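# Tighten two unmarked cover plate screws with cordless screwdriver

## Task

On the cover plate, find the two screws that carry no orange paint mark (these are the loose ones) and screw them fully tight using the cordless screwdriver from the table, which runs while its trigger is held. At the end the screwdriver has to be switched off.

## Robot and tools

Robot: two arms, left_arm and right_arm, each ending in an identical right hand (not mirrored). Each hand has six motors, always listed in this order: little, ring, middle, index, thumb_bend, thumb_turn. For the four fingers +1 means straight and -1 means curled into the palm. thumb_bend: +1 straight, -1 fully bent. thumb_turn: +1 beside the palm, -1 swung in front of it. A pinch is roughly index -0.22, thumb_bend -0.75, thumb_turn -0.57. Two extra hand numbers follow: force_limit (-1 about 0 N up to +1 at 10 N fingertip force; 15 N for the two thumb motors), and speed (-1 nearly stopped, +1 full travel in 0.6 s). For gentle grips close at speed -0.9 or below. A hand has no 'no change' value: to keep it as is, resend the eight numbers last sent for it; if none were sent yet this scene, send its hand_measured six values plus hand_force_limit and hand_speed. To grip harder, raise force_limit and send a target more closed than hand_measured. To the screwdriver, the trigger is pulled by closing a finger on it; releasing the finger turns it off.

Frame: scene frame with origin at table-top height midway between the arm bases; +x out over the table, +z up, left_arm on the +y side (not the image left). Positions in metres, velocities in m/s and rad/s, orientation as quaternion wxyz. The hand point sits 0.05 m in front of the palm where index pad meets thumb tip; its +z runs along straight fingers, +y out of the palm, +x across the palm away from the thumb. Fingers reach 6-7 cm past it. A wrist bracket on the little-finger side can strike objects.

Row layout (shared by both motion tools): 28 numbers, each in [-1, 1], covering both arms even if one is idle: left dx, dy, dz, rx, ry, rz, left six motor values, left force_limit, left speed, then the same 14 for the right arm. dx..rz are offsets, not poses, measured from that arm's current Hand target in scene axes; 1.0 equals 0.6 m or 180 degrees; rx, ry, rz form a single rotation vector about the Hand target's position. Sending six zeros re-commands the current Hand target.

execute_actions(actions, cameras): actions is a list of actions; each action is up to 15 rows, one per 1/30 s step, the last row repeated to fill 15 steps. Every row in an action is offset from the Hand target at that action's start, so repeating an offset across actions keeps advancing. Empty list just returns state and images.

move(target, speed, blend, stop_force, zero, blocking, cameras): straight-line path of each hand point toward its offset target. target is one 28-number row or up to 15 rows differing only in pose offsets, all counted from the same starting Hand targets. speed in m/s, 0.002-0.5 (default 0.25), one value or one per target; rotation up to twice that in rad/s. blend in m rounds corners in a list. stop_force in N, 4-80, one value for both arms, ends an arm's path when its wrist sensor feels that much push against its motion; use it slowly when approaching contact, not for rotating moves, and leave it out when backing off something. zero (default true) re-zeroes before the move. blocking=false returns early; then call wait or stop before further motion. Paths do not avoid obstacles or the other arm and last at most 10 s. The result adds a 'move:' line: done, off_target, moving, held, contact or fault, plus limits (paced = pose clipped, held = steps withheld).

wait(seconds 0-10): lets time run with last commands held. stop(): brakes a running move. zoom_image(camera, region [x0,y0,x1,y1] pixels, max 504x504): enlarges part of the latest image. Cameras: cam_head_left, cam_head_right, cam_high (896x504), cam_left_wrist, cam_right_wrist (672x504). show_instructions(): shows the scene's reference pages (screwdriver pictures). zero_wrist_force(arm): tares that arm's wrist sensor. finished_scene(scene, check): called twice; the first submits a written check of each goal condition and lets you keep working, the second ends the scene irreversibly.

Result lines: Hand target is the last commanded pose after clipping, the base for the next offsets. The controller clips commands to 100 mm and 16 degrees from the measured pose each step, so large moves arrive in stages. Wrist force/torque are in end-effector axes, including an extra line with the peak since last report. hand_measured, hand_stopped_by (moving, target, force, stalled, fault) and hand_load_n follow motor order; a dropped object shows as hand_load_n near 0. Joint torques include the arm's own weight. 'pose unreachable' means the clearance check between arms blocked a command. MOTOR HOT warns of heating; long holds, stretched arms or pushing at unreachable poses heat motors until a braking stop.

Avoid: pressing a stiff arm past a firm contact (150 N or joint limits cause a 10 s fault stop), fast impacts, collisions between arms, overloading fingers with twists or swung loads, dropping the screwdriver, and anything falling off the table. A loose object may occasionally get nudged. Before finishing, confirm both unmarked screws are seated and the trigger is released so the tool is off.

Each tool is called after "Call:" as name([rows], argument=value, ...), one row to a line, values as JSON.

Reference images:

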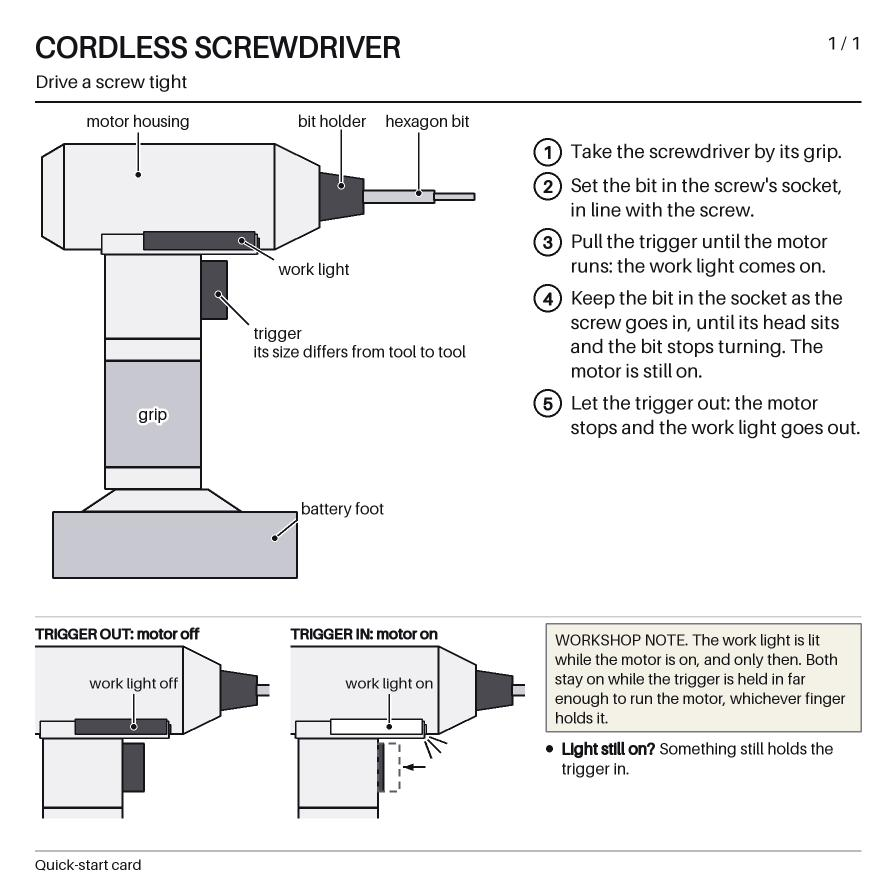

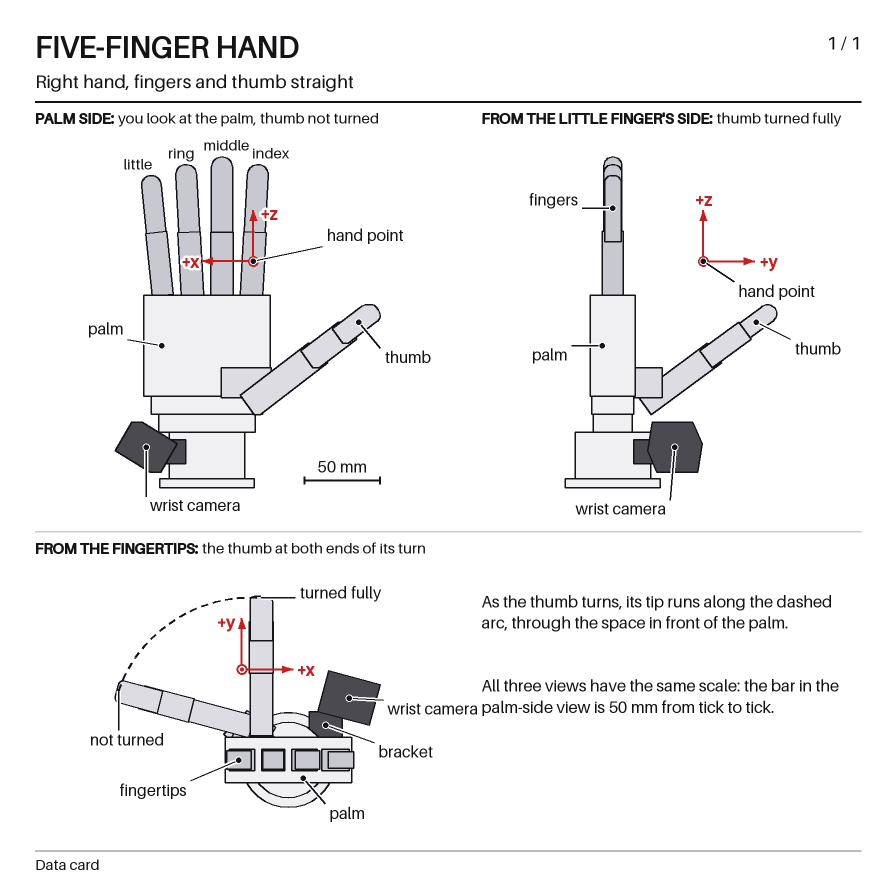

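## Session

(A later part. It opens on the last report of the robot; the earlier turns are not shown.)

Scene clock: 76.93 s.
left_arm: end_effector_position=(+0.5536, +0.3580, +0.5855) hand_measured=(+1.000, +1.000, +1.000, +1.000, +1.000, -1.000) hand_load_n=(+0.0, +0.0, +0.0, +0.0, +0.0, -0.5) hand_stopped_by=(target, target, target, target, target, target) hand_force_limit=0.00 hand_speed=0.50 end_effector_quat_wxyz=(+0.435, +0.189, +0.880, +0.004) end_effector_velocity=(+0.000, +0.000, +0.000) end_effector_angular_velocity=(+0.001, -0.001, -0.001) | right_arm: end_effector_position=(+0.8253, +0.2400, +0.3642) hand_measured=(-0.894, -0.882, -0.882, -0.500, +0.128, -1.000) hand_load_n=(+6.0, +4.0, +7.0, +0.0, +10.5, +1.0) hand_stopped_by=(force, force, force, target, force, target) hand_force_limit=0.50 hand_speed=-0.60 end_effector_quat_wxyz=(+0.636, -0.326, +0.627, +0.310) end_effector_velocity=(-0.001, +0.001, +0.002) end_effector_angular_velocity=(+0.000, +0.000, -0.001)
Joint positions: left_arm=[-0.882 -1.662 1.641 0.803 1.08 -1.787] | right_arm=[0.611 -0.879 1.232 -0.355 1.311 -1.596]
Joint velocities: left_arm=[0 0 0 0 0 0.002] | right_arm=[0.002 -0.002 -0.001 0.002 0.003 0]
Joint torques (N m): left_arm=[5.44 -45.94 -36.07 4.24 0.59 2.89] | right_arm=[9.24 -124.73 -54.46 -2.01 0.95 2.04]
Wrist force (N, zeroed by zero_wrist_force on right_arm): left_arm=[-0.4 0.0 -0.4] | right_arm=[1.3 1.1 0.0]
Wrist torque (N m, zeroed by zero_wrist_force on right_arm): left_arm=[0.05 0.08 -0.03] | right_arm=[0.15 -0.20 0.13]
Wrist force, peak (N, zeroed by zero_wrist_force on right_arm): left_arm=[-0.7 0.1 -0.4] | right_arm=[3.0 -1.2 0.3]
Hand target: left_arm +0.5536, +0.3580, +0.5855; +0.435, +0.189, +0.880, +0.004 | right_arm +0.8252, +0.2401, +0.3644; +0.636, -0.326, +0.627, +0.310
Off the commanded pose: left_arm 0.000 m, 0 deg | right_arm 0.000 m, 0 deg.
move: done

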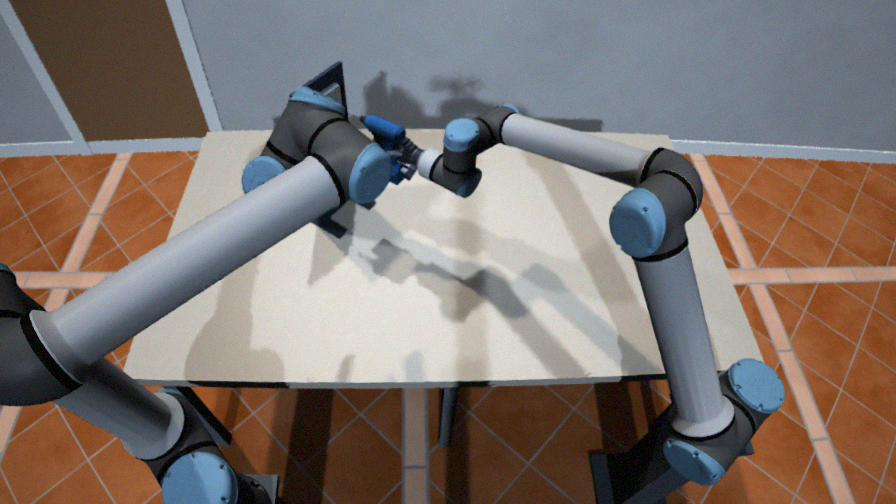

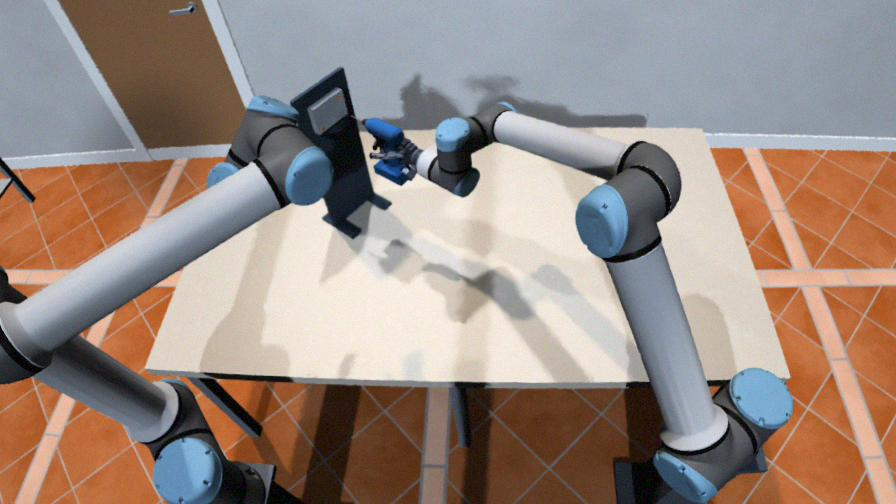

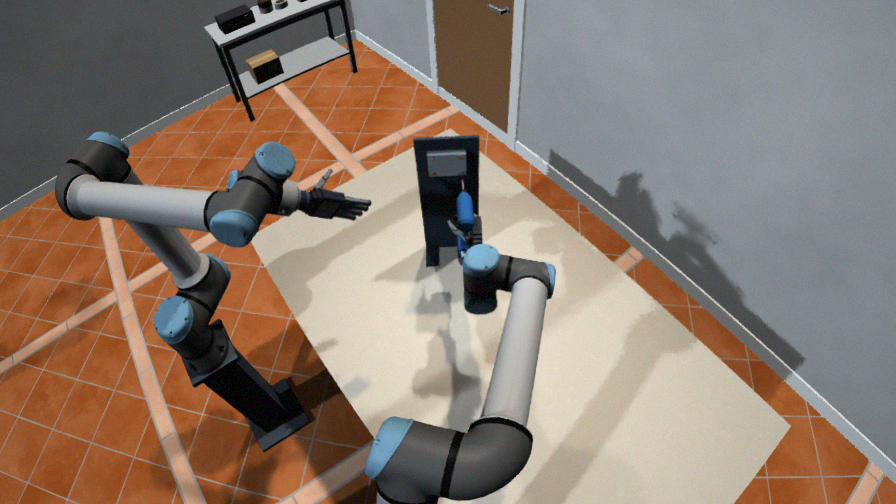

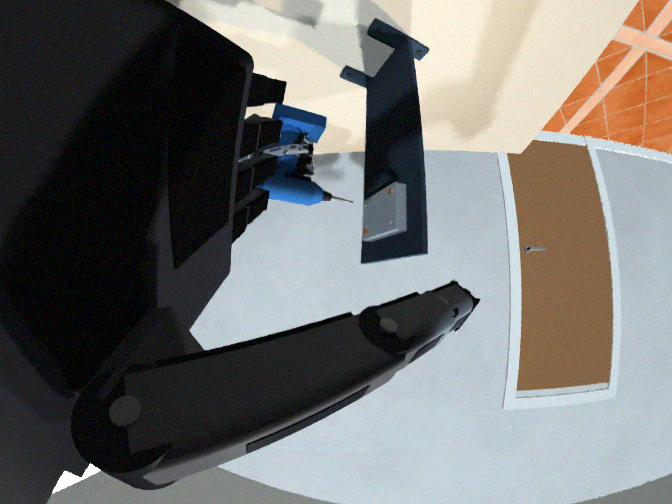

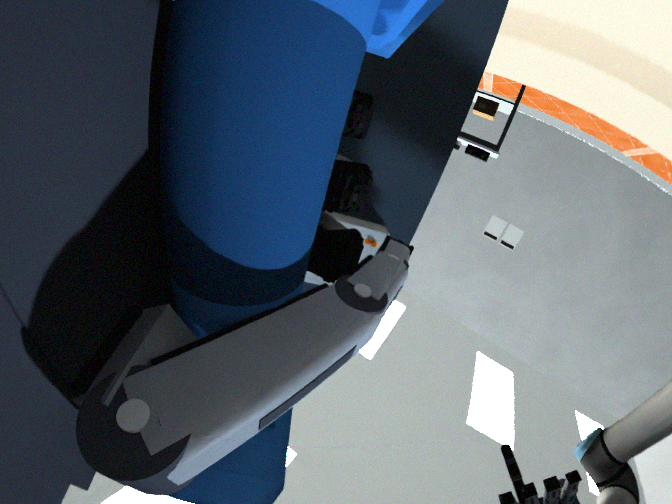

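Call:
move(target=[0,0,0,0,0,0,1,1,1,1,1,-1,0,0.5,0.0178,0.0241,0,0,0,0,-1,-1,-1,-0.5,-1,-1,0.5,-0.6], speed=0.02, stop_force=4, cameras=["cam_left_wrist","cam_high","cam_head_right"])

Call:
zoom_image(camera="cam_left_wrist", region=[345, 190, 375, 220])

Call:
zoom_image(camera="cam_high", region=[450, 160, 480, 190])

Call:
zoom_image(camera="cam_head_right", region=[330, 97, 360, 127])

Scene clock: 79.13 s.
left_arm: end_effector_position=(+0.5536, +0.3580, +0.5855) hand_measured=(+1.000, +1.000, +1.000, +1.000, +1.000, -1.000) hand_load_n=(+0.0, +0.0, +0.0, +0.0, +0.0, +0.0) hand_stopped_by=(target, target, target, target, target, target) hand_force_limit=0.00 hand_speed=0.50 end_effector_quat_wxyz=(+0.435, +0.189, +0.880, +0.004) end_effector_velocity=(+0.000, +0.001, +0.000) end_effector_angular_velocity=(+0.000, +0.001, +0.002) | right_arm: end_effector_position=(+0.8359, +0.2546, +0.3644) hand_measured=(-0.894, -0.882, -0.882, -0.500, +0.128, -1.000) hand_load_n=(+6.0, +4.0, +7.0, +0.0, +10.5, +1.0) hand_stopped_by=(force, force, force, target, force, target) hand_force_limit=0.50 hand_speed=-0.60 end_effector_quat_wxyz=(+0.636, -0.326, +0.627, +0.310) end_effector_velocity=(+0.000, +0.000, +0.001) end_effector_angular_velocity=(+0.001, +0.000, +0.000)
Joint positions: left_arm=[-0.882 -1.662 1.641 0.803 1.08 -1.787] | right_arm=[0.617 -0.849 1.18 -0.332 1.316 -1.596]
Joint velocities: left_arm=[0.001 0.001 0 0 0 -0.001] | right_arm=[0 -0.001 0 0 0 0.001]
Joint torques (N m): left_arm=[6.28 -49.33 -36.96 4.91 0.34 2.72] | right_arm=[-10.76 -128.6 -44.18 -6.17 -0.4 -0.26]
Wrist force (N, zeroed by zero_wrist_force on right_arm): left_arm=[-0.3 0.1 -0.6] | right_arm=[1.6 0.9 -0.2]
Wrist torque (N m, zeroed by zero_wrist_force on right_arm): left_arm=[0.07 0.06 -0.03] | right_arm=[0.13 -0.24 0.14]
Wrist force, peak (N, zeroed by zero_wrist_force on right_arm): left_arm=[-0.9 0.1 0.2] | right_arm=[1.8 0.7 -0.6]
Hand target: left_arm +0.5536, +0.3580, +0.5855; +0.435, +0.189, +0.880, +0.004 | right_arm +0.8359, +0.2545, +0.3644; +0.636, -0.326, +0.627, +0.310
Off the commanded pose: left_arm 0.000 m, 0 deg | right_arm 0.000 m, 0 deg.
move: done
Images, in order (width x height): cam_head_right 896x504, cam_high 896x504, cam_left_wrist 672x504.

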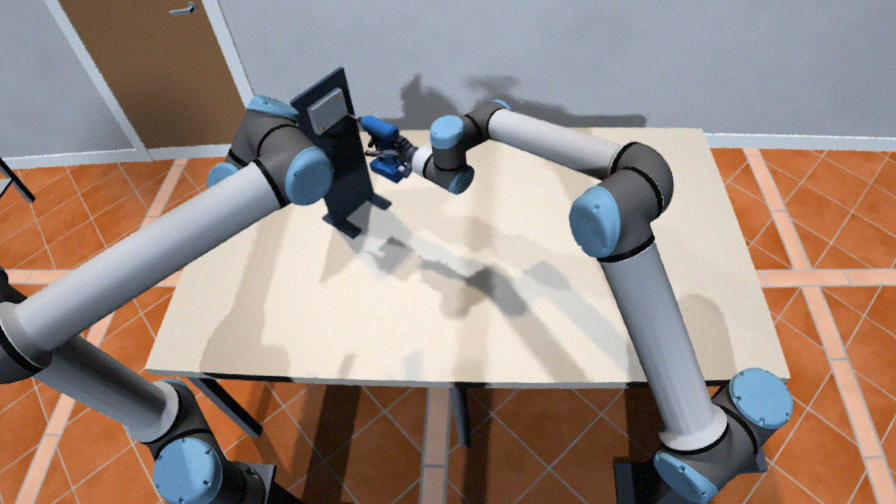

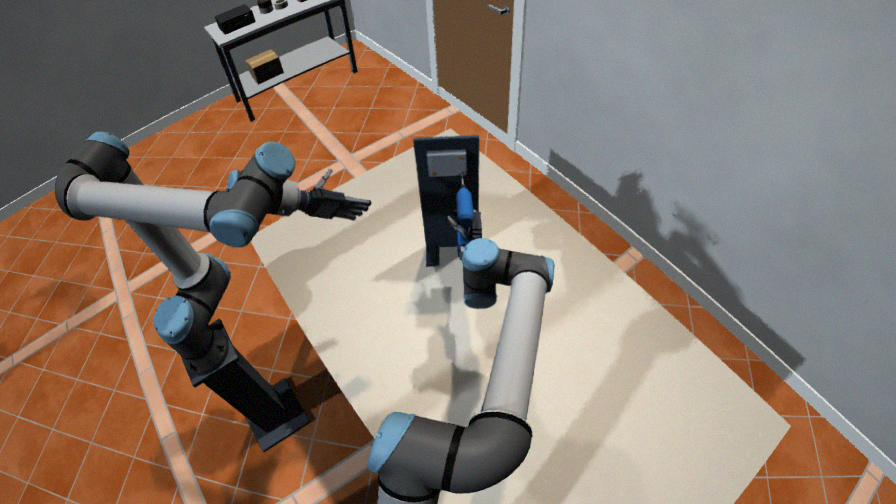

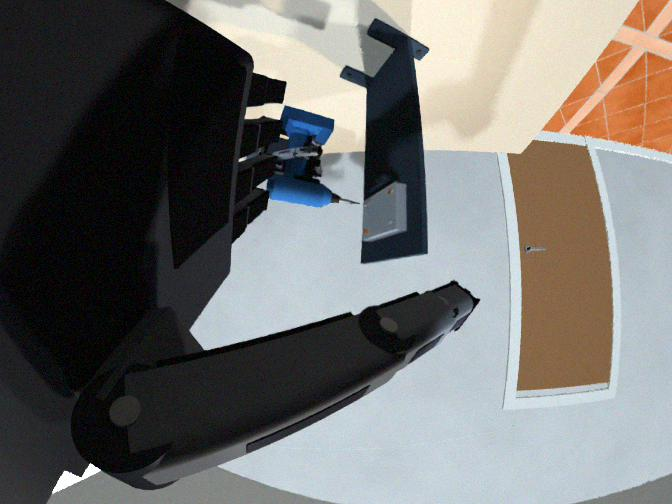

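Scaled by 16.800 from the camera's 672x504 image, which has a finer 960x720 frame.

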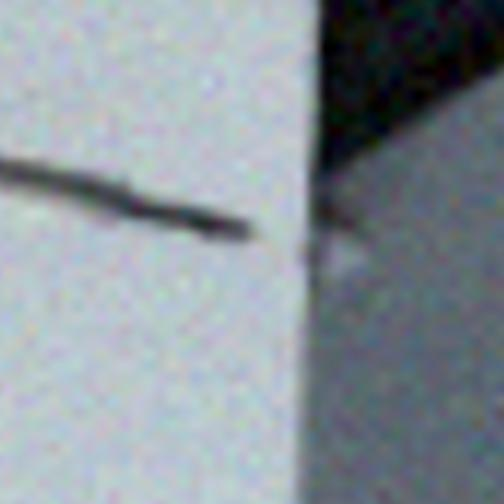

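Scaled by 16.800.

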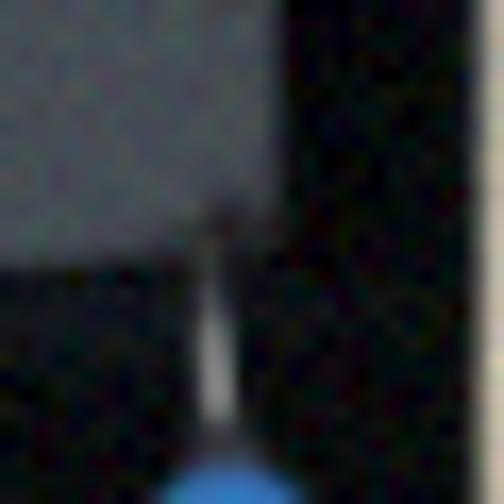

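Scaled by 16.800.

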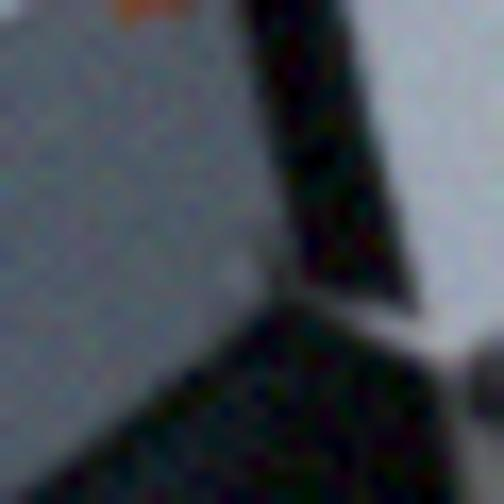

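Call:
move(target=[0,0,0,0,0,0,1,1,1,1,1,-1,0,0.5,0.0059,0.008,0,0,0,0,-1,-1,-1,-0.9,-1,-1,0.5,-0.6], speed=0.01, stop_force=4, cameras=["cam_left_wrist","cam_high","cam_head_right"])

Call:
zoom_image(camera="cam_left_wrist", region=[345, 190, 375, 220])

Call:
zoom_image(camera="cam_high", region=[450, 160, 480, 190])

Call:
zoom_image(camera="cam_head_right", region=[330, 97, 360, 127])

Scene clock: 81.60 s.
left_arm: end_effector_position=(+0.5536, +0.3580, +0.5855) hand_measured=(+1.000, +1.000, +1.000, +1.000, +1.000, -1.000) hand_load_n=(+0.0, +0.0, +0.0, +0.0, -0.5, +0.0) hand_stopped_by=(target, target, target, target, target, target) hand_force_limit=0.00 hand_speed=0.50 end_effector_quat_wxyz=(+0.435, +0.189, +0.880, +0.004) end_effector_velocity=(+0.000, +0.000, +0.000) end_effector_angular_velocity=(+0.000, +0.000, +0.000) | right_arm: end_effector_position=(+0.8394, +0.2594, +0.3644) hand_measured=(-0.894, -0.882, -0.882, -0.784, +0.128, -1.000) hand_load_n=(+6.5, +4.5, +7.5, +7.5, +10.5, +1.0) hand_stopped_by=(force, force, force, force, force, target) hand_force_limit=0.50 hand_speed=-0.60 end_effector_quat_wxyz=(+0.636, -0.326, +0.627, +0.310) end_effector_velocity=(+0.000, +0.000, +0.001) end_effector_angular_velocity=(+0.000, +0.000, +0.000)
Joint positions: left_arm=[-0.882 -1.662 1.641 0.803 1.08 -1.787] | right_arm=[0.618 -0.839 1.162 -0.325 1.317 -1.596]
Joint velocities: left_arm=[0 0 0 -0.001 0 0] | right_arm=[0 0 0 0 0 0]
Joint torques (N m): left_arm=[3.8 -49.15 -35.75 4.87 0.9 2.77] | right_arm=[5.82 -130.14 -44.01 -6.48 0.13 -0.11]
Wrist force (N, zeroed by zero_wrist_force on right_arm): left_arm=[-0.2 0.2 0.2] | right_arm=[1.5 0.4 -0.3]
Wrist torque (N m, zeroed by zero_wrist_force on right_arm): left_arm=[0.04 0.03 -0.02] | right_arm=[0.07 -0.22 0.11]
Wrist force, peak (N, zeroed by zero_wrist_force on right_arm): left_arm=[-0.8 -0.4 -0.2] | right_arm=[1.8 0.9 -0.5]
Hand target: left_arm +0.5536, +0.3580, +0.5855; +0.435, +0.189, +0.880, +0.004 | right_arm +0.8394, +0.2593, +0.3644; +0.636, -0.326, +0.627, +0.310
Off the commanded pose: left_arm 0.000 m, 0 deg | right_arm 0.000 m, 0 deg.
move: done
Images, in order (width x height): cam_head_right 896x504, cam_high 896x504, cam_left_wrist 672x504.

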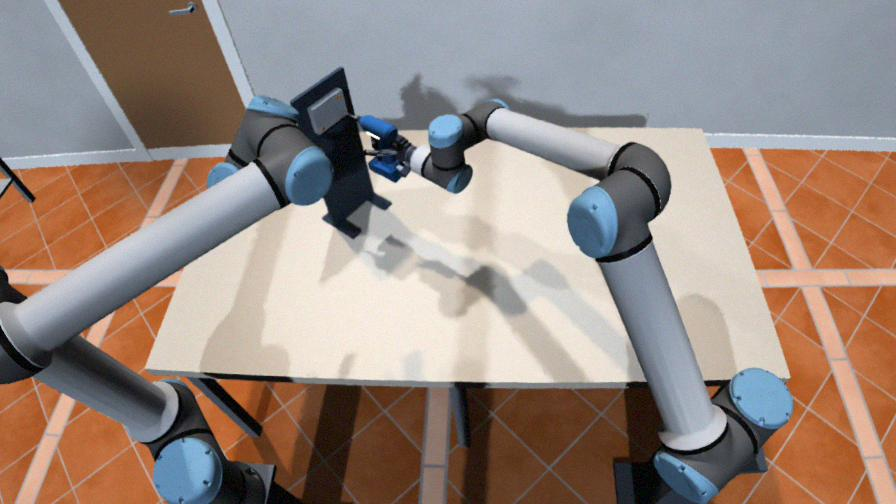

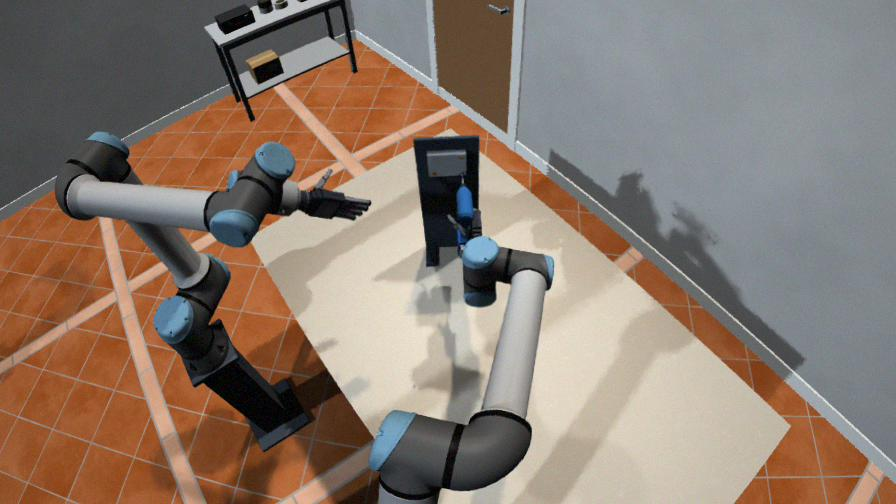

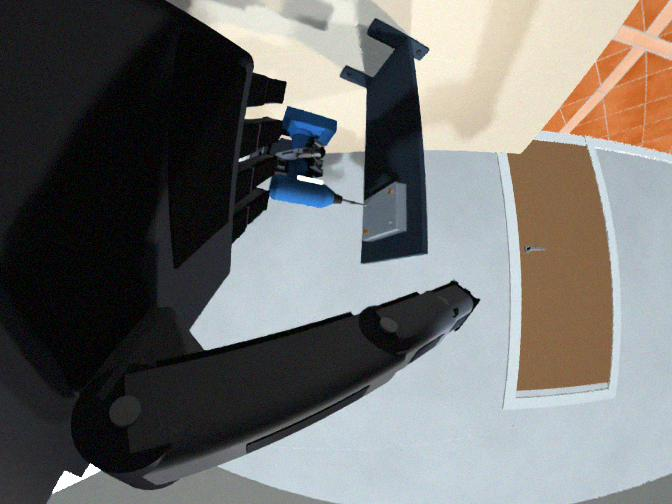

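Scaled by 16.800 from the camera's 672x504 image, which has a finer 960x720 frame.

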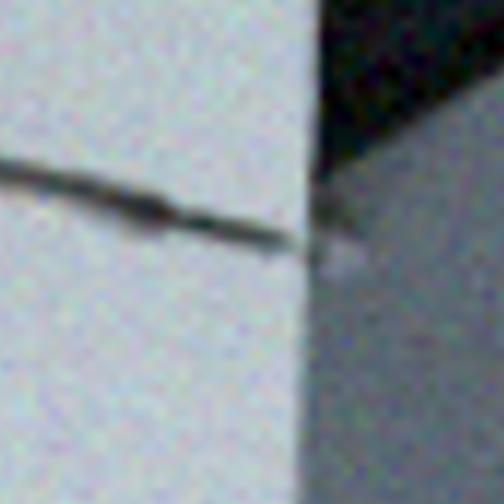

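Scaled by 16.800.

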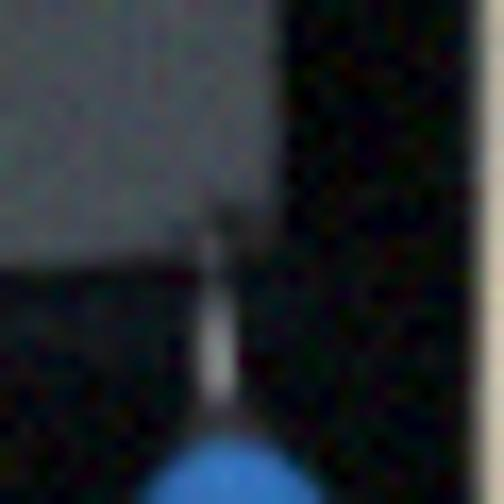

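Scaled by 16.800.

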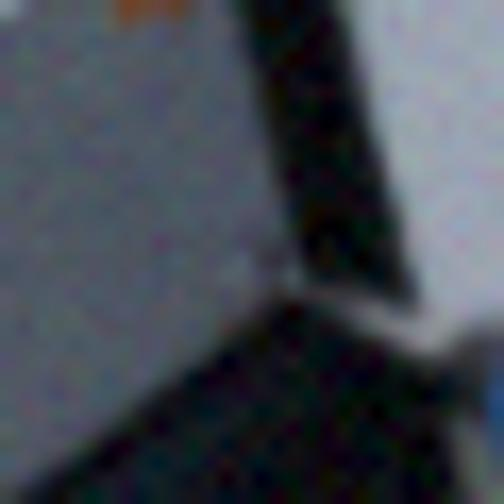

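Call:
move(target=[0,0,0,0,0,0,1,1,1,1,1,-1,0,0.5,0.0033,0.0045,0,0,0,0,-1,-1,-1,-0.9,-1,-1,0.5,-0.6], speed=0.005, stop_force=4, cameras=["cam_left_wrist","cam_high"])

Call:
zoom_image(camera="cam_left_wrist", region=[345, 190, 375, 220])

Call:
zoom_image(camera="cam_high", region=[450, 160, 480, 190])

Scene clock: 83.43 s.
left_arm: end_effector_position=(+0.5536, +0.3580, +0.5855) hand_measured=(+1.000, +1.000, +1.000, +1.000, +1.000, -1.000) hand_load_n=(+0.0, +0.0, +0.0, +0.0, +0.0, +0.0) hand_stopped_by=(target, target, target, target, target, target) hand_force_limit=0.00 hand_speed=0.50 end_effector_quat_wxyz=(+0.435, +0.189, +0.880, +0.004) end_effector_velocity=(+0.000, +0.000, +0.000) end_effector_angular_velocity=(+0.000, +0.000, -0.001) | right_arm: end_effector_position=(+0.8413, +0.2620, +0.3644) hand_measured=(-0.894, -0.882, -0.882, -0.784, +0.128, -1.000) hand_load_n=(+6.5, +4.5, +7.0, +7.5, +10.5, +1.0) hand_stopped_by=(force, force, force, force, force, target) hand_force_limit=0.50 hand_speed=-0.60 end_effector_quat_wxyz=(+0.636, -0.326, +0.627, +0.310) end_effector_velocity=(+0.000, +0.000, +0.001) end_effector_angular_velocity=(+0.001, -0.001, +0.000)
Joint positions: left_arm=[-0.882 -1.662 1.641 0.803 1.08 -1.787] | right_arm=[0.619 -0.833 1.153 -0.321 1.318 -1.596]
Joint velocities: left_arm=[0 0 0 0 0 0.001] | right_arm=[0 -0.001 0 -0.001 0 0]
Joint torques (N m): left_arm=[5 -49.87 -36.01 4.96 0.86 2.81] | right_arm=[-0.11 -128.19 -45.14 -6.29 0.72 -0.14]
Wrist force (N, zeroed by zero_wrist_force on right_arm): left_arm=[-0.3 0.4 -0.1] | right_arm=[1.3 1.0 -5.3]
Wrist torque (N m, zeroed by zero_wrist_force on right_arm): left_arm=[0.09 0.04 -0.01] | right_arm=[0.23 -0.54 0.12]
Wrist force, peak (N, zeroed by zero_wrist_force on right_arm): left_arm=[-0.5 0.2 -0.6] | right_arm=[0.8 0.7 -9.7]
Hand target: left_arm +0.5536, +0.3580, +0.5855; +0.435, +0.189, +0.880, +0.004 | right_arm +0.8414, +0.2619, +0.3644; +0.636, -0.326, +0.627, +0.310
Off the commanded pose: left_arm 0.000 m, 0 deg | right_arm 0.000 m, 0 deg.
move: contact (right_arm)
Images, in order (width x height): cam_high 896x504, cam_left_wrist 672x504.

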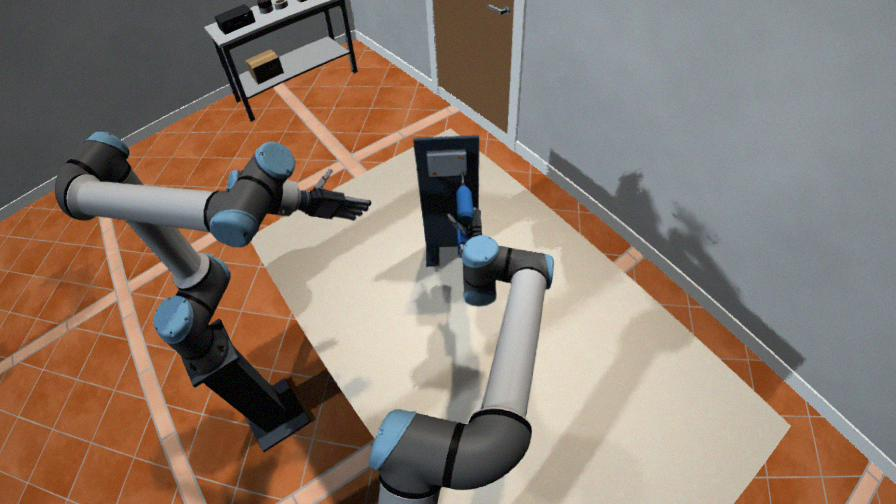

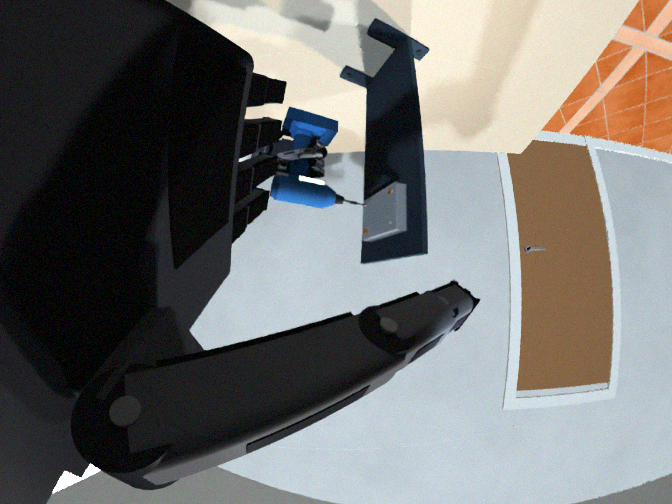

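Scaled by 16.800 from the camera's 672x504 image, which has a finer 960x720 frame.

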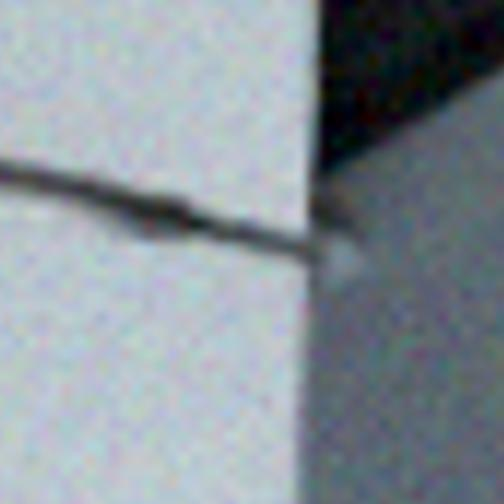

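Scaled by 16.800.

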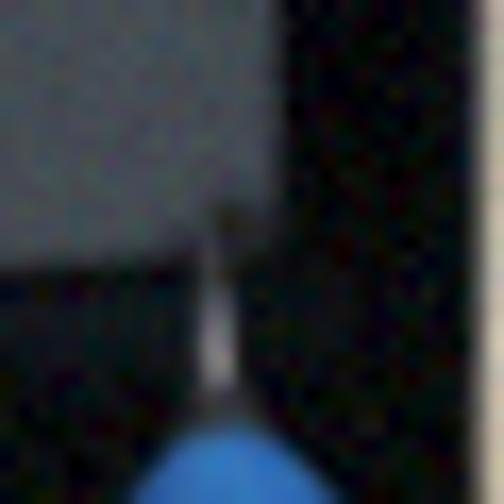

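Call:
move(target=[0,0,0,0,0,0,1,1,1,1,1,-1,0,0.5,0,0,0.00133,0,0,0,-1,-1,-1,-0.9,-1,-1,0.5,-0.6], speed=0.004, cameras=[])

Call:
move(target=[0,0,0,0,0,0,1,1,1,1,1,-1,0,0.5,0,0,-0.00133,0,0,0,-1,-1,-1,-0.9,-1,-1,0.5,-0.6], speed=0.004, cameras=[])

Call:
move(target=[0,0,0,0,0,0,1,1,1,1,1,-1,0,0.5,0,0,-0.00133,0,0,0,-1,-1,-1,-0.9,-1,-1,0.5,-0.6], speed=0.004, cameras=[])

Scene clock: 84.30 s.
left_arm: end_effector_position=(+0.5536, +0.3580, +0.5855) hand_measured=(+1.000, +1.000, +1.000, +1.000, +1.000, -1.000) hand_load_n=(+0.0, +0.0, +0.0, +0.0, +0.0, -0.5) hand_stopped_by=(target, target, target, target, target, target) hand_force_limit=0.00 hand_speed=0.50 end_effector_quat_wxyz=(+0.435, +0.189, +0.880, +0.004) end_effector_velocity=(+0.000, -0.001, +0.000) end_effector_angular_velocity=(+0.001, +0.000, -0.001) | right_arm: end_effector_position=(+0.8413, +0.2620, +0.3652) hand_measured=(-0.894, -0.882, -0.882, -0.784, +0.128, -1.000) hand_load_n=(+6.5, +4.5, +7.0, +7.5, +10.5, +1.5) hand_stopped_by=(force, force, force, force, force, target) hand_force_limit=0.50 hand_speed=-0.60 end_effector_quat_wxyz=(+0.636, -0.326, +0.627, +0.310) end_effector_velocity=(+0.000, +0.000, +0.000) end_effector_angular_velocity=(+0.000, +0.000, +0.000)
Joint positions: left_arm=[-0.882 -1.662 1.641 0.803 1.08 -1.787] | right_arm=[0.619 -0.834 1.152 -0.319 1.318 -1.596]
Joint velocities: left_arm=[-0.001 0.001 0 0 0 0] | right_arm=[0 0 0 0 0 0]
Joint torques (N m): left_arm=[7.28 -47.11 -36.06 4.65 0.32 2.82] | right_arm=[-12.02 -126.55 -55.33 -2.94 0.12 -0.28]
Wrist force (N, zeroed by zero_wrist_force on right_arm): left_arm=[-0.2 0.3 -0.4] | right_arm=[1.5 1.0 -4.9]
Wrist torque (N m, zeroed by zero_wrist_force on right_arm): left_arm=[0.09 0.03 -0.01] | right_arm=[0.25 -0.51 0.13]
Wrist force, peak (N, zeroed by zero_wrist_force on right_arm): left_arm=[-0.4 0.2 -0.6] | right_arm=[1.2 0.7 -5.5]
Hand target: left_arm +0.5536, +0.3580, +0.5855; +0.435, +0.189, +0.880, +0.004 | right_arm +0.8414, +0.2619, +0.3652; +0.636, -0.326, +0.627, +0.310
Off the commanded pose: left_arm 0.000 m, 0 deg | right_arm 0.000 m, 0 deg.
move: done
No camera images: "cameras" was empty.

Scene clock: 85.00 s.
left_arm: end_effector_position=(+0.5536, +0.3580, +0.5855) hand_measured=(+1.000, +1.000, +1.000, +1.000, +1.000, -1.000) hand_load_n=(+0.0, +0.0, +0.0, +0.0, +0.0, -0.5) hand_stopped_by=(target, target, target, target, target, target) hand_force_limit=0.00 hand_speed=0.50 end_effector_quat_wxyz=(+0.435, +0.189, +0.880, +0.004) end_effector_velocity=(+0.000, +0.000, +0.000) end_effector_angular_velocity=(+0.001, +0.001, +0.000) | right_arm: end_effector_position=(+0.8414, +0.2619, +0.3644) hand_measured=(-0.894, -0.882, -0.882, -0.784, +0.128, -1.000) hand_load_n=(+6.5, +4.5, +7.0, +7.5, +11.0, +1.0) hand_stopped_by=(force, force, force, force, force, target) hand_force_limit=0.50 hand_speed=-0.60 end_effector_quat_wxyz=(+0.636, -0.326, +0.627, +0.310) end_effector_velocity=(+0.000, +0.000, +0.001) end_effector_angular_velocity=(+0.000, +0.000, +0.000)
Joint positions: left_arm=[-0.882 -1.662 1.641 0.803 1.08 -1.787] | right_arm=[0.619 -0.833 1.153 -0.321 1.318 -1.596]
Joint velocities: left_arm=[0 0.001 0 0 0 0] | right_arm=[0 -0.001 0 0.001 0 0]
Joint torques (N m): left_arm=[10.07 -47.98 -34.67 4.07 0.41 3.05] | right_arm=[-13.1 -109.15 -43.85 -6.35 0.39 -0.16]
Wrist force (N, zeroed by zero_wrist_force on right_arm): left_arm=[0.0 0.3 -0.1] | right_arm=[1.0 0.7 -4.7]
Wrist torque (N m, zeroed by zero_wrist_force on right_arm): left_arm=[0.07 0.00 0.00] | right_arm=[0.17 -0.45 0.09]
Wrist force, peak (N, zeroed by zero_wrist_force on right_arm): left_arm=[-0.7 0.1 -0.2] | right_arm=[1.3 1.2 -5.5]
Hand target: left_arm +0.5536, +0.3580, +0.5855; +0.435, +0.189, +0.880, +0.004 | right_arm +0.8414, +0.2619, +0.3644; +0.636, -0.326, +0.627, +0.310
Off the commanded pose: left_arm 0.000 m, 0 deg | right_arm 0.000 m, 0 deg.
move: done
No camera images: "cameras" was empty.

Scene clock: 85.70 s.
left_arm: end_effector_position=(+0.5536, +0.3580, +0.5855) hand_measured=(+1.000, +1.000, +1.000, +1.000, +1.000, -1.000) hand_load_n=(+0.0, +0.0, +0.0, +0.0, +0.0, +0.0) hand_stopped_by=(target, target, target, target, target, target) hand_force_limit=0.00 hand_speed=0.50 end_effector_quat_wxyz=(+0.435, +0.189, +0.880, +0.004) end_effector_velocity=(+0.000, +0.000, +0.000) end_effector_angular_velocity=(-0.002, +0.000, +0.000) | right_arm: end_effector_position=(+0.8414, +0.2619, +0.3636) hand_measured=(-0.894, -0.882, -0.882, -0.784, +0.128, -1.000) hand_load_n=(+6.5, +4.5, +7.0, +8.0, +10.5, +1.0) hand_stopped_by=(force, force, force, force, force, target) hand_force_limit=0.50 hand_speed=-0.60 end_effector_quat_wxyz=(+0.636, -0.326, +0.627, +0.310) end_effector_velocity=(+0.000, +0.000, -0.001) end_effector_angular_velocity=(-0.001, +0.001, +0.000)
Joint positions: left_arm=[-0.882 -1.662 1.641 0.803 1.08 -1.787] | right_arm=[0.619 -0.833 1.153 -0.322 1.318 -1.596]
Joint velocities: left_arm=[-0.001 -0.001 0 0 0 -0.001] | right_arm=[0 0.001 0 0.001 0 0]
Joint torques (N m): left_arm=[4.98 -46.46 -34.32 4.42 0.77 2.37] | right_arm=[-12.42 -109.59 -43.97 -6.24 0.23 -0.19]
Wrist force (N, zeroed by zero_wrist_force on right_arm): left_arm=[0.0 0.4 -0.5] | right_arm=[1.1 1.0 -4.5]
Wrist torque (N m, zeroed by zero_wrist_force on right_arm): left_arm=[0.12 0.01 0.01] | right_arm=[0.22 -0.50 0.11]
Wrist force, peak (N, zeroed by zero_wrist_force on right_arm): left_arm=[-0.6 0.1 -0.4] | right_arm=[1.2 0.9 -4.8]
Hand target: left_arm +0.5536, +0.3580, +0.5855; +0.435, +0.189, +0.880, +0.004 | right_arm +0.8414, +0.2619, +0.3636; +0.636, -0.326, +0.627, +0.310
Off the commanded pose: left_arm 0.000 m, 0 deg | right_arm 0.000 m, 0 deg.
move: done
No camera images: "cameras" was empty.

Call:
move(target=[0,0,0,0,0,0,1,1,1,1,1,-1,0,0.5,0.00107,-0.0008,0.00133,0,0,0,-1,-1,-1,-0.9,-1,-1,0.5,-0.6], speed=0.004, cameras=[])

Call:
move(target=[0,0,0,0,0,0,1,1,1,1,1,-1,0,0.5,0.00107,-0.0008,0,0,0,0,-1,-1,-1,-0.9,-1,-1,0.5,-0.6], speed=0.004, cameras=[])

Scene clock: 86.60 s.
left_arm: end_effector_position=(+0.5536, +0.3580, +0.5855) hand_measured=(+1.000, +1.000, +1.000, +1.000, +1.000, -1.000) hand_load_n=(+0.0, +0.0, +0.0, +0.0, +0.0, +0.0) hand_stopped_by=(target, target, target, target, target, target) hand_force_limit=0.00 hand_speed=0.50 end_effector_quat_wxyz=(+0.435, +0.189, +0.880, +0.004) end_effector_velocity=(+0.000, +0.000, +0.000) end_effector_angular_velocity=(-0.001, +0.000, +0.001) | right_arm: end_effector_position=(+0.8420, +0.2615, +0.3644) hand_measured=(-0.894, -0.882, -0.882, -0.784, +0.128, -1.000) hand_load_n=(+6.5, +4.5, +7.0, +7.5, +11.0, +1.0) hand_stopped_by=(force, force, force, force, force, target) hand_force_limit=0.50 hand_speed=-0.60 end_effector_quat_wxyz=(+0.636, -0.326, +0.627, +0.310) end_effector_velocity=(+0.000, +0.000, +0.000) end_effector_angular_velocity=(+0.001, -0.001, +0.000)
Joint positions: left_arm=[-0.882 -1.662 1.641 0.803 1.08 -1.787] | right_arm=[0.618 -0.833 1.152 -0.32 1.317 -1.596]
Joint velocities: left_arm=[0 0 0 0.001 0 -0.001] | right_arm=[0 0 0 -0.001 0 0]
Joint torques (N m): left_arm=[6.36 -47.84 -34.9 4.67 0.28 3.01] | right_arm=[-12.27 -128.96 -55.21 -2.89 -1.09 0.1]
Wrist force (N, zeroed by zero_wrist_force on right_arm): left_arm=[-0.2 0.1 -0.4] | right_arm=[1.2 1.1 -5.0]
Wrist torque (N m, zeroed by zero_wrist_force on right_arm): left_arm=[0.06 0.03 -0.02] | right_arm=[0.27 -0.42 0.11]
Wrist force, peak (N, zeroed by zero_wrist_force on right_arm): left_arm=[-0.3 0.3 -0.6] | right_arm=[1.5 1.2 -5.4]
Hand target: left_arm +0.5536, +0.3580, +0.5855; +0.435, +0.189, +0.880, +0.004 | right_arm +0.8420, +0.2615, +0.3644; +0.636, -0.326, +0.627, +0.310
Off the commanded pose: left_arm 0.000 m, 0 deg | right_arm 0.000 m, 0 deg.
move: done
No camera images: "cameras" was empty.

Scene clock: 87.30 s.
left_arm: end_effector_position=(+0.5536, +0.3580, +0.5855) hand_measured=(+1.000, +1.000, +1.000, +1.000, +1.000, -1.000) hand_load_n=(+0.0, +0.0, +0.0, +0.0, +0.0, +0.0) hand_stopped_by=(target, target, target, target, target, target) hand_force_limit=0.00 hand_speed=0.50 end_effector_quat_wxyz=(+0.435, +0.189, +0.880, +0.004) end_effector_velocity=(+0.000, +0.001, +0.000) end_effector_angular_velocity=(+0.000, +0.000, +0.001) | right_arm: end_effector_position=(+0.8427, +0.2610, +0.3645) hand_measured=(-0.894, -0.882, -0.882, -0.784, +0.128, -1.000) hand_load_n=(+6.0, +4.5, +7.5, +8.0, +10.5, +1.0) hand_stopped_by=(force, force, force, force, force, target) hand_force_limit=0.50 hand_speed=-0.60 end_effector_quat_wxyz=(+0.636, -0.326, +0.627, +0.310) end_effector_velocity=(+0.000, +0.000, +0.000) end_effector_angular_velocity=(+0.000, +0.000, +0.000)
Joint positions: left_arm=[-0.882 -1.662 1.641 0.803 1.08 -1.787] | right_arm=[0.617 -0.833 1.152 -0.32 1.316 -1.596]
Joint velocities: left_arm=[0.001 0 0 0 0 0] | right_arm=[0 0 0 -0.001 0 0]
Joint torques (N m): left_arm=[6.78 -46.75 -36.03 4.86 0.46 2.38] | right_arm=[-12.51 -112.15 -54.68 -2.44 -1.18 0.5]
Wrist force (N, zeroed by zero_wrist_force on right_arm): left_arm=[-0.3 0.3 -0.3] | right_arm=[1.1 0.9 -2.9]
Wrist torque (N m, zeroed by zero_wrist_force on right_arm): left_arm=[0.08 0.05 -0.02] | right_arm=[0.17 -0.28 0.09]
Wrist force, peak (N, zeroed by zero_wrist_force on right_arm): left_arm=[-0.7 0.4 -0.3] | right_arm=[1.3 0.7 -4.7]
Hand target: left_arm +0.5536, +0.3580, +0.5855; +0.435, +0.189, +0.880, +0.004 | right_arm +0.8426, +0.2610, +0.3644; +0.636, -0.326, +0.627, +0.310
Off the commanded pose: left_arm 0.000 m, 0 deg | right_arm 0.000 m, 0 deg.
move: done
No camera images: "cameras" was empty.

Call:
move(target=[0,0,0,0,0,0,1,1,1,1,1,-1,0,0.5,0.0004,0.00053,0,0,0,0,-1,-1,-1,-0.9,-1,-1,0.5,-0.6], speed=0.004, cameras=[])

Call:
move(target=[0,0,0,0,0,0,1,1,1,1,1,-1,0,0.5,0,0,0.001,0,0,0,-1,-1,-1,-0.9,-1,-1,0.5,-0.6], speed=0.004, cameras=[])

Call:
move(target=[0,0,0,0,0,0,1,1,1,1,1,-1,0,0.5,0,0,-0.002,0,0,0,-1,-1,-1,-0.9,-1,-1,0.5,-0.6], speed=0.004, cameras=[])

Scene clock: 88.23 s.
left_arm: end_effector_position=(+0.5536, +0.3580, +0.5855) hand_measured=(+1.000, +1.000, +1.000, +1.000, +1.000, -1.000) hand_load_n=(+0.0, +0.0, +0.0, +0.0, +0.0, +0.0) hand_stopped_by=(target, target, target, target, target, target) hand_force_limit=0.00 hand_speed=0.50 end_effector_quat_wxyz=(+0.435, +0.189, +0.880, +0.004) end_effector_velocity=(+0.000, +0.001, +0.000) end_effector_angular_velocity=(+0.000, +0.000, +0.001) | right_arm: end_effector_position=(+0.8430, +0.2613, +0.3644) hand_measured=(-0.894, -0.882, -0.882, -0.784, +0.128, -1.000) hand_load_n=(+7.0, +4.5, +6.5, +7.5, +11.0, +1.0) hand_stopped_by=(force, force, force, force, force, target) hand_force_limit=0.50 hand_speed=-0.60 end_effector_quat_wxyz=(+0.636, -0.326, +0.627, +0.310) end_effector_velocity=(+0.000, +0.000, +0.000) end_effector_angular_velocity=(+0.000, +0.000, +0.000)
Joint positions: left_arm=[-0.882 -1.662 1.641 0.803 1.08 -1.787] | right_arm=[0.617 -0.832 1.151 -0.32 1.317 -1.596]
Joint velocities: left_arm=[0 0 0 0 0 -0.001] | right_arm=[0 0 0 0 0 0]
Joint torques (N m): left_arm=[7.32 -45.04 -33.76 3.72 0.6 2.65] | right_arm=[14.75 -108.41 -57.47 -3.38 1.76 1.02]
Wrist force (N, zeroed by zero_wrist_force on right_arm): left_arm=[-0.3 0.1 -0.1] | right_arm=[1.2 0.7 -18.7]
Wrist torque (N m, zeroed by zero_wrist_force on right_arm): left_arm=[0.04 0.04 -0.03] | right_arm=[0.70 -1.02 0.13]
Wrist force, peak (N, zeroed by zero_wrist_force on right_arm): left_arm=[-0.7 0.0 -0.4] | right_arm=[1.2 0.7 -18.7]
Hand target: left_arm +0.5536, +0.3580, +0.5855; +0.435, +0.189, +0.880, +0.004 | right_arm +0.8429, +0.2613, +0.3644; +0.636, -0.326, +0.627, +0.310
Off the commanded pose: left_arm 0.000 m, 0 deg | right_arm 0.000 m, 0 deg.
move: done
No camera images: "cameras" was empty.

Scene clock: 88.93 s.
left_arm: end_effector_position=(+0.5536, +0.3580, +0.5855) hand_measured=(+1.000, +1.000, +1.000, +1.000, +1.000, -1.000) hand_load_n=(+0.0, +0.5, +0.0, +0.0, +0.0, +0.0) hand_stopped_by=(target, target, target, target, target, target) hand_force_limit=0.00 hand_speed=0.50 end_effector_quat_wxyz=(+0.435, +0.189, +0.880, +0.004) end_effector_velocity=(+0.000, +0.000, +0.000) end_effector_angular_velocity=(-0.001, +0.001, +0.002) | right_arm: end_effector_position=(+0.8429, +0.2613, +0.3650) hand_measured=(-0.894, -0.882, -0.882, -0.784, +0.128, -1.000) hand_load_n=(+7.0, +4.5, +7.0, +7.5, +11.0, +1.0) hand_stopped_by=(force, force, force, force, force, target) hand_force_limit=0.50 hand_speed=-0.60 end_effector_quat_wxyz=(+0.636, -0.326, +0.627, +0.310) end_effector_velocity=(+0.000, +0.000, -0.002) end_effector_angular_velocity=(-0.001, +0.001, +0.000)
Joint positions: left_arm=[-0.882 -1.662 1.641 0.803 1.08 -1.787] | right_arm=[0.617 -0.833 1.15 -0.319 1.317 -1.596]
Joint velocities: left_arm=[0.001 0.001 0 0.001 0 -0.002] | right_arm=[0 0.001 0 0 0 0]
Joint torques (N m): left_arm=[8.33 -43.05 -34.68 4.87 0.11 2.82] | right_arm=[14.98 -126.48 -58.14 -3.1 1.93 1.51]
Wrist force (N, zeroed by zero_wrist_force on right_arm): left_arm=[-0.1 0.5 -0.3] | right_arm=[1.3 0.4 -17.0]
Wrist torque (N m, zeroed by zero_wrist_force on right_arm): left_arm=[0.11 0.02 -0.01] | right_arm=[0.60 -0.98 0.13]
Wrist force, peak (N, zeroed by zero_wrist_force on right_arm): left_arm=[-0.8 0.1 -0.3] | right_arm=[1.5 0.3 -18.9]
Hand target: left_arm +0.5536, +0.3580, +0.5855; +0.435, +0.189, +0.880, +0.004 | right_arm +0.8429, +0.2613, +0.3650; +0.636, -0.326, +0.627, +0.310
Off the commanded pose: left_arm 0.000 m, 0 deg | right_arm 0.000 m, 0 deg.
move: done
No camera images: "cameras" was empty.

Scene clock: 89.63 s.
left_arm: end_effector_position=(+0.5536, +0.3580, +0.5855) hand_measured=(+1.000, +1.000, +1.000, +1.000, +1.000, -1.000) hand_load_n=(+0.0, +0.0, +0.0, +0.0, +0.0, -0.5) hand_stopped_by=(target, target, target, target, target, target) hand_force_limit=0.00 hand_speed=0.50 end_effector_quat_wxyz=(+0.435, +0.189, +0.880, +0.004) end_effector_velocity=(+0.000, -0.001, +0.000) end_effector_angular_velocity=(-0.001, +0.000, -0.001) | right_arm: end_effector_position=(+0.8429, +0.2613, +0.3638) hand_measured=(-0.894, -0.882, -0.882, -0.784, +0.128, -1.000) hand_load_n=(+7.0, +4.5, +7.0, +7.5, +11.0, +1.0) hand_stopped_by=(force, force, force, force, force, target) hand_force_limit=0.50 hand_speed=-0.60 end_effector_quat_wxyz=(+0.636, -0.326, +0.627, +0.310) end_effector_velocity=(+0.000, +0.000, -0.001) end_effector_angular_velocity=(+0.000, +0.000, +0.000)
Joint positions: left_arm=[-0.882 -1.662 1.641 0.803 1.08 -1.787] | right_arm=[0.617 -0.832 1.151 -0.321 1.317 -1.596]
Joint velocities: left_arm=[-0.001 0 0 -0.001 0.001 0] | right_arm=[0 0.001 0 -0.001 0 0]
Joint torques (N m): left_arm=[4.44 -46.01 -33.77 4.36 0.17 2.65] | right_arm=[15.56 -106.77 -47.36 -6.94 2.11 1.63]
Wrist force (N, zeroed by zero_wrist_force on right_arm): left_arm=[-0.3 0.2 0.0] | right_arm=[1.4 0.8 -16.3]
Wrist torque (N m, zeroed by zero_wrist_force on right_arm): left_arm=[0.05 0.05 -0.02] | right_arm=[0.59 -0.97 0.14]
Wrist force, peak (N, zeroed by zero_wrist_force on right_arm): left_arm=[-0.7 0.1 -0.3] | right_arm=[1.3 0.2 -17.4]
Hand target: left_arm +0.5536, +0.3580, +0.5855; +0.435, +0.189, +0.880, +0.004 | right_arm +0.8429, +0.2613, +0.3638; +0.636, -0.326, +0.627, +0.310
Off the commanded pose: left_arm 0.000 m, 0 deg | right_arm 0.000 m, 0 deg.
move: done
No camera images: "cameras" was empty.


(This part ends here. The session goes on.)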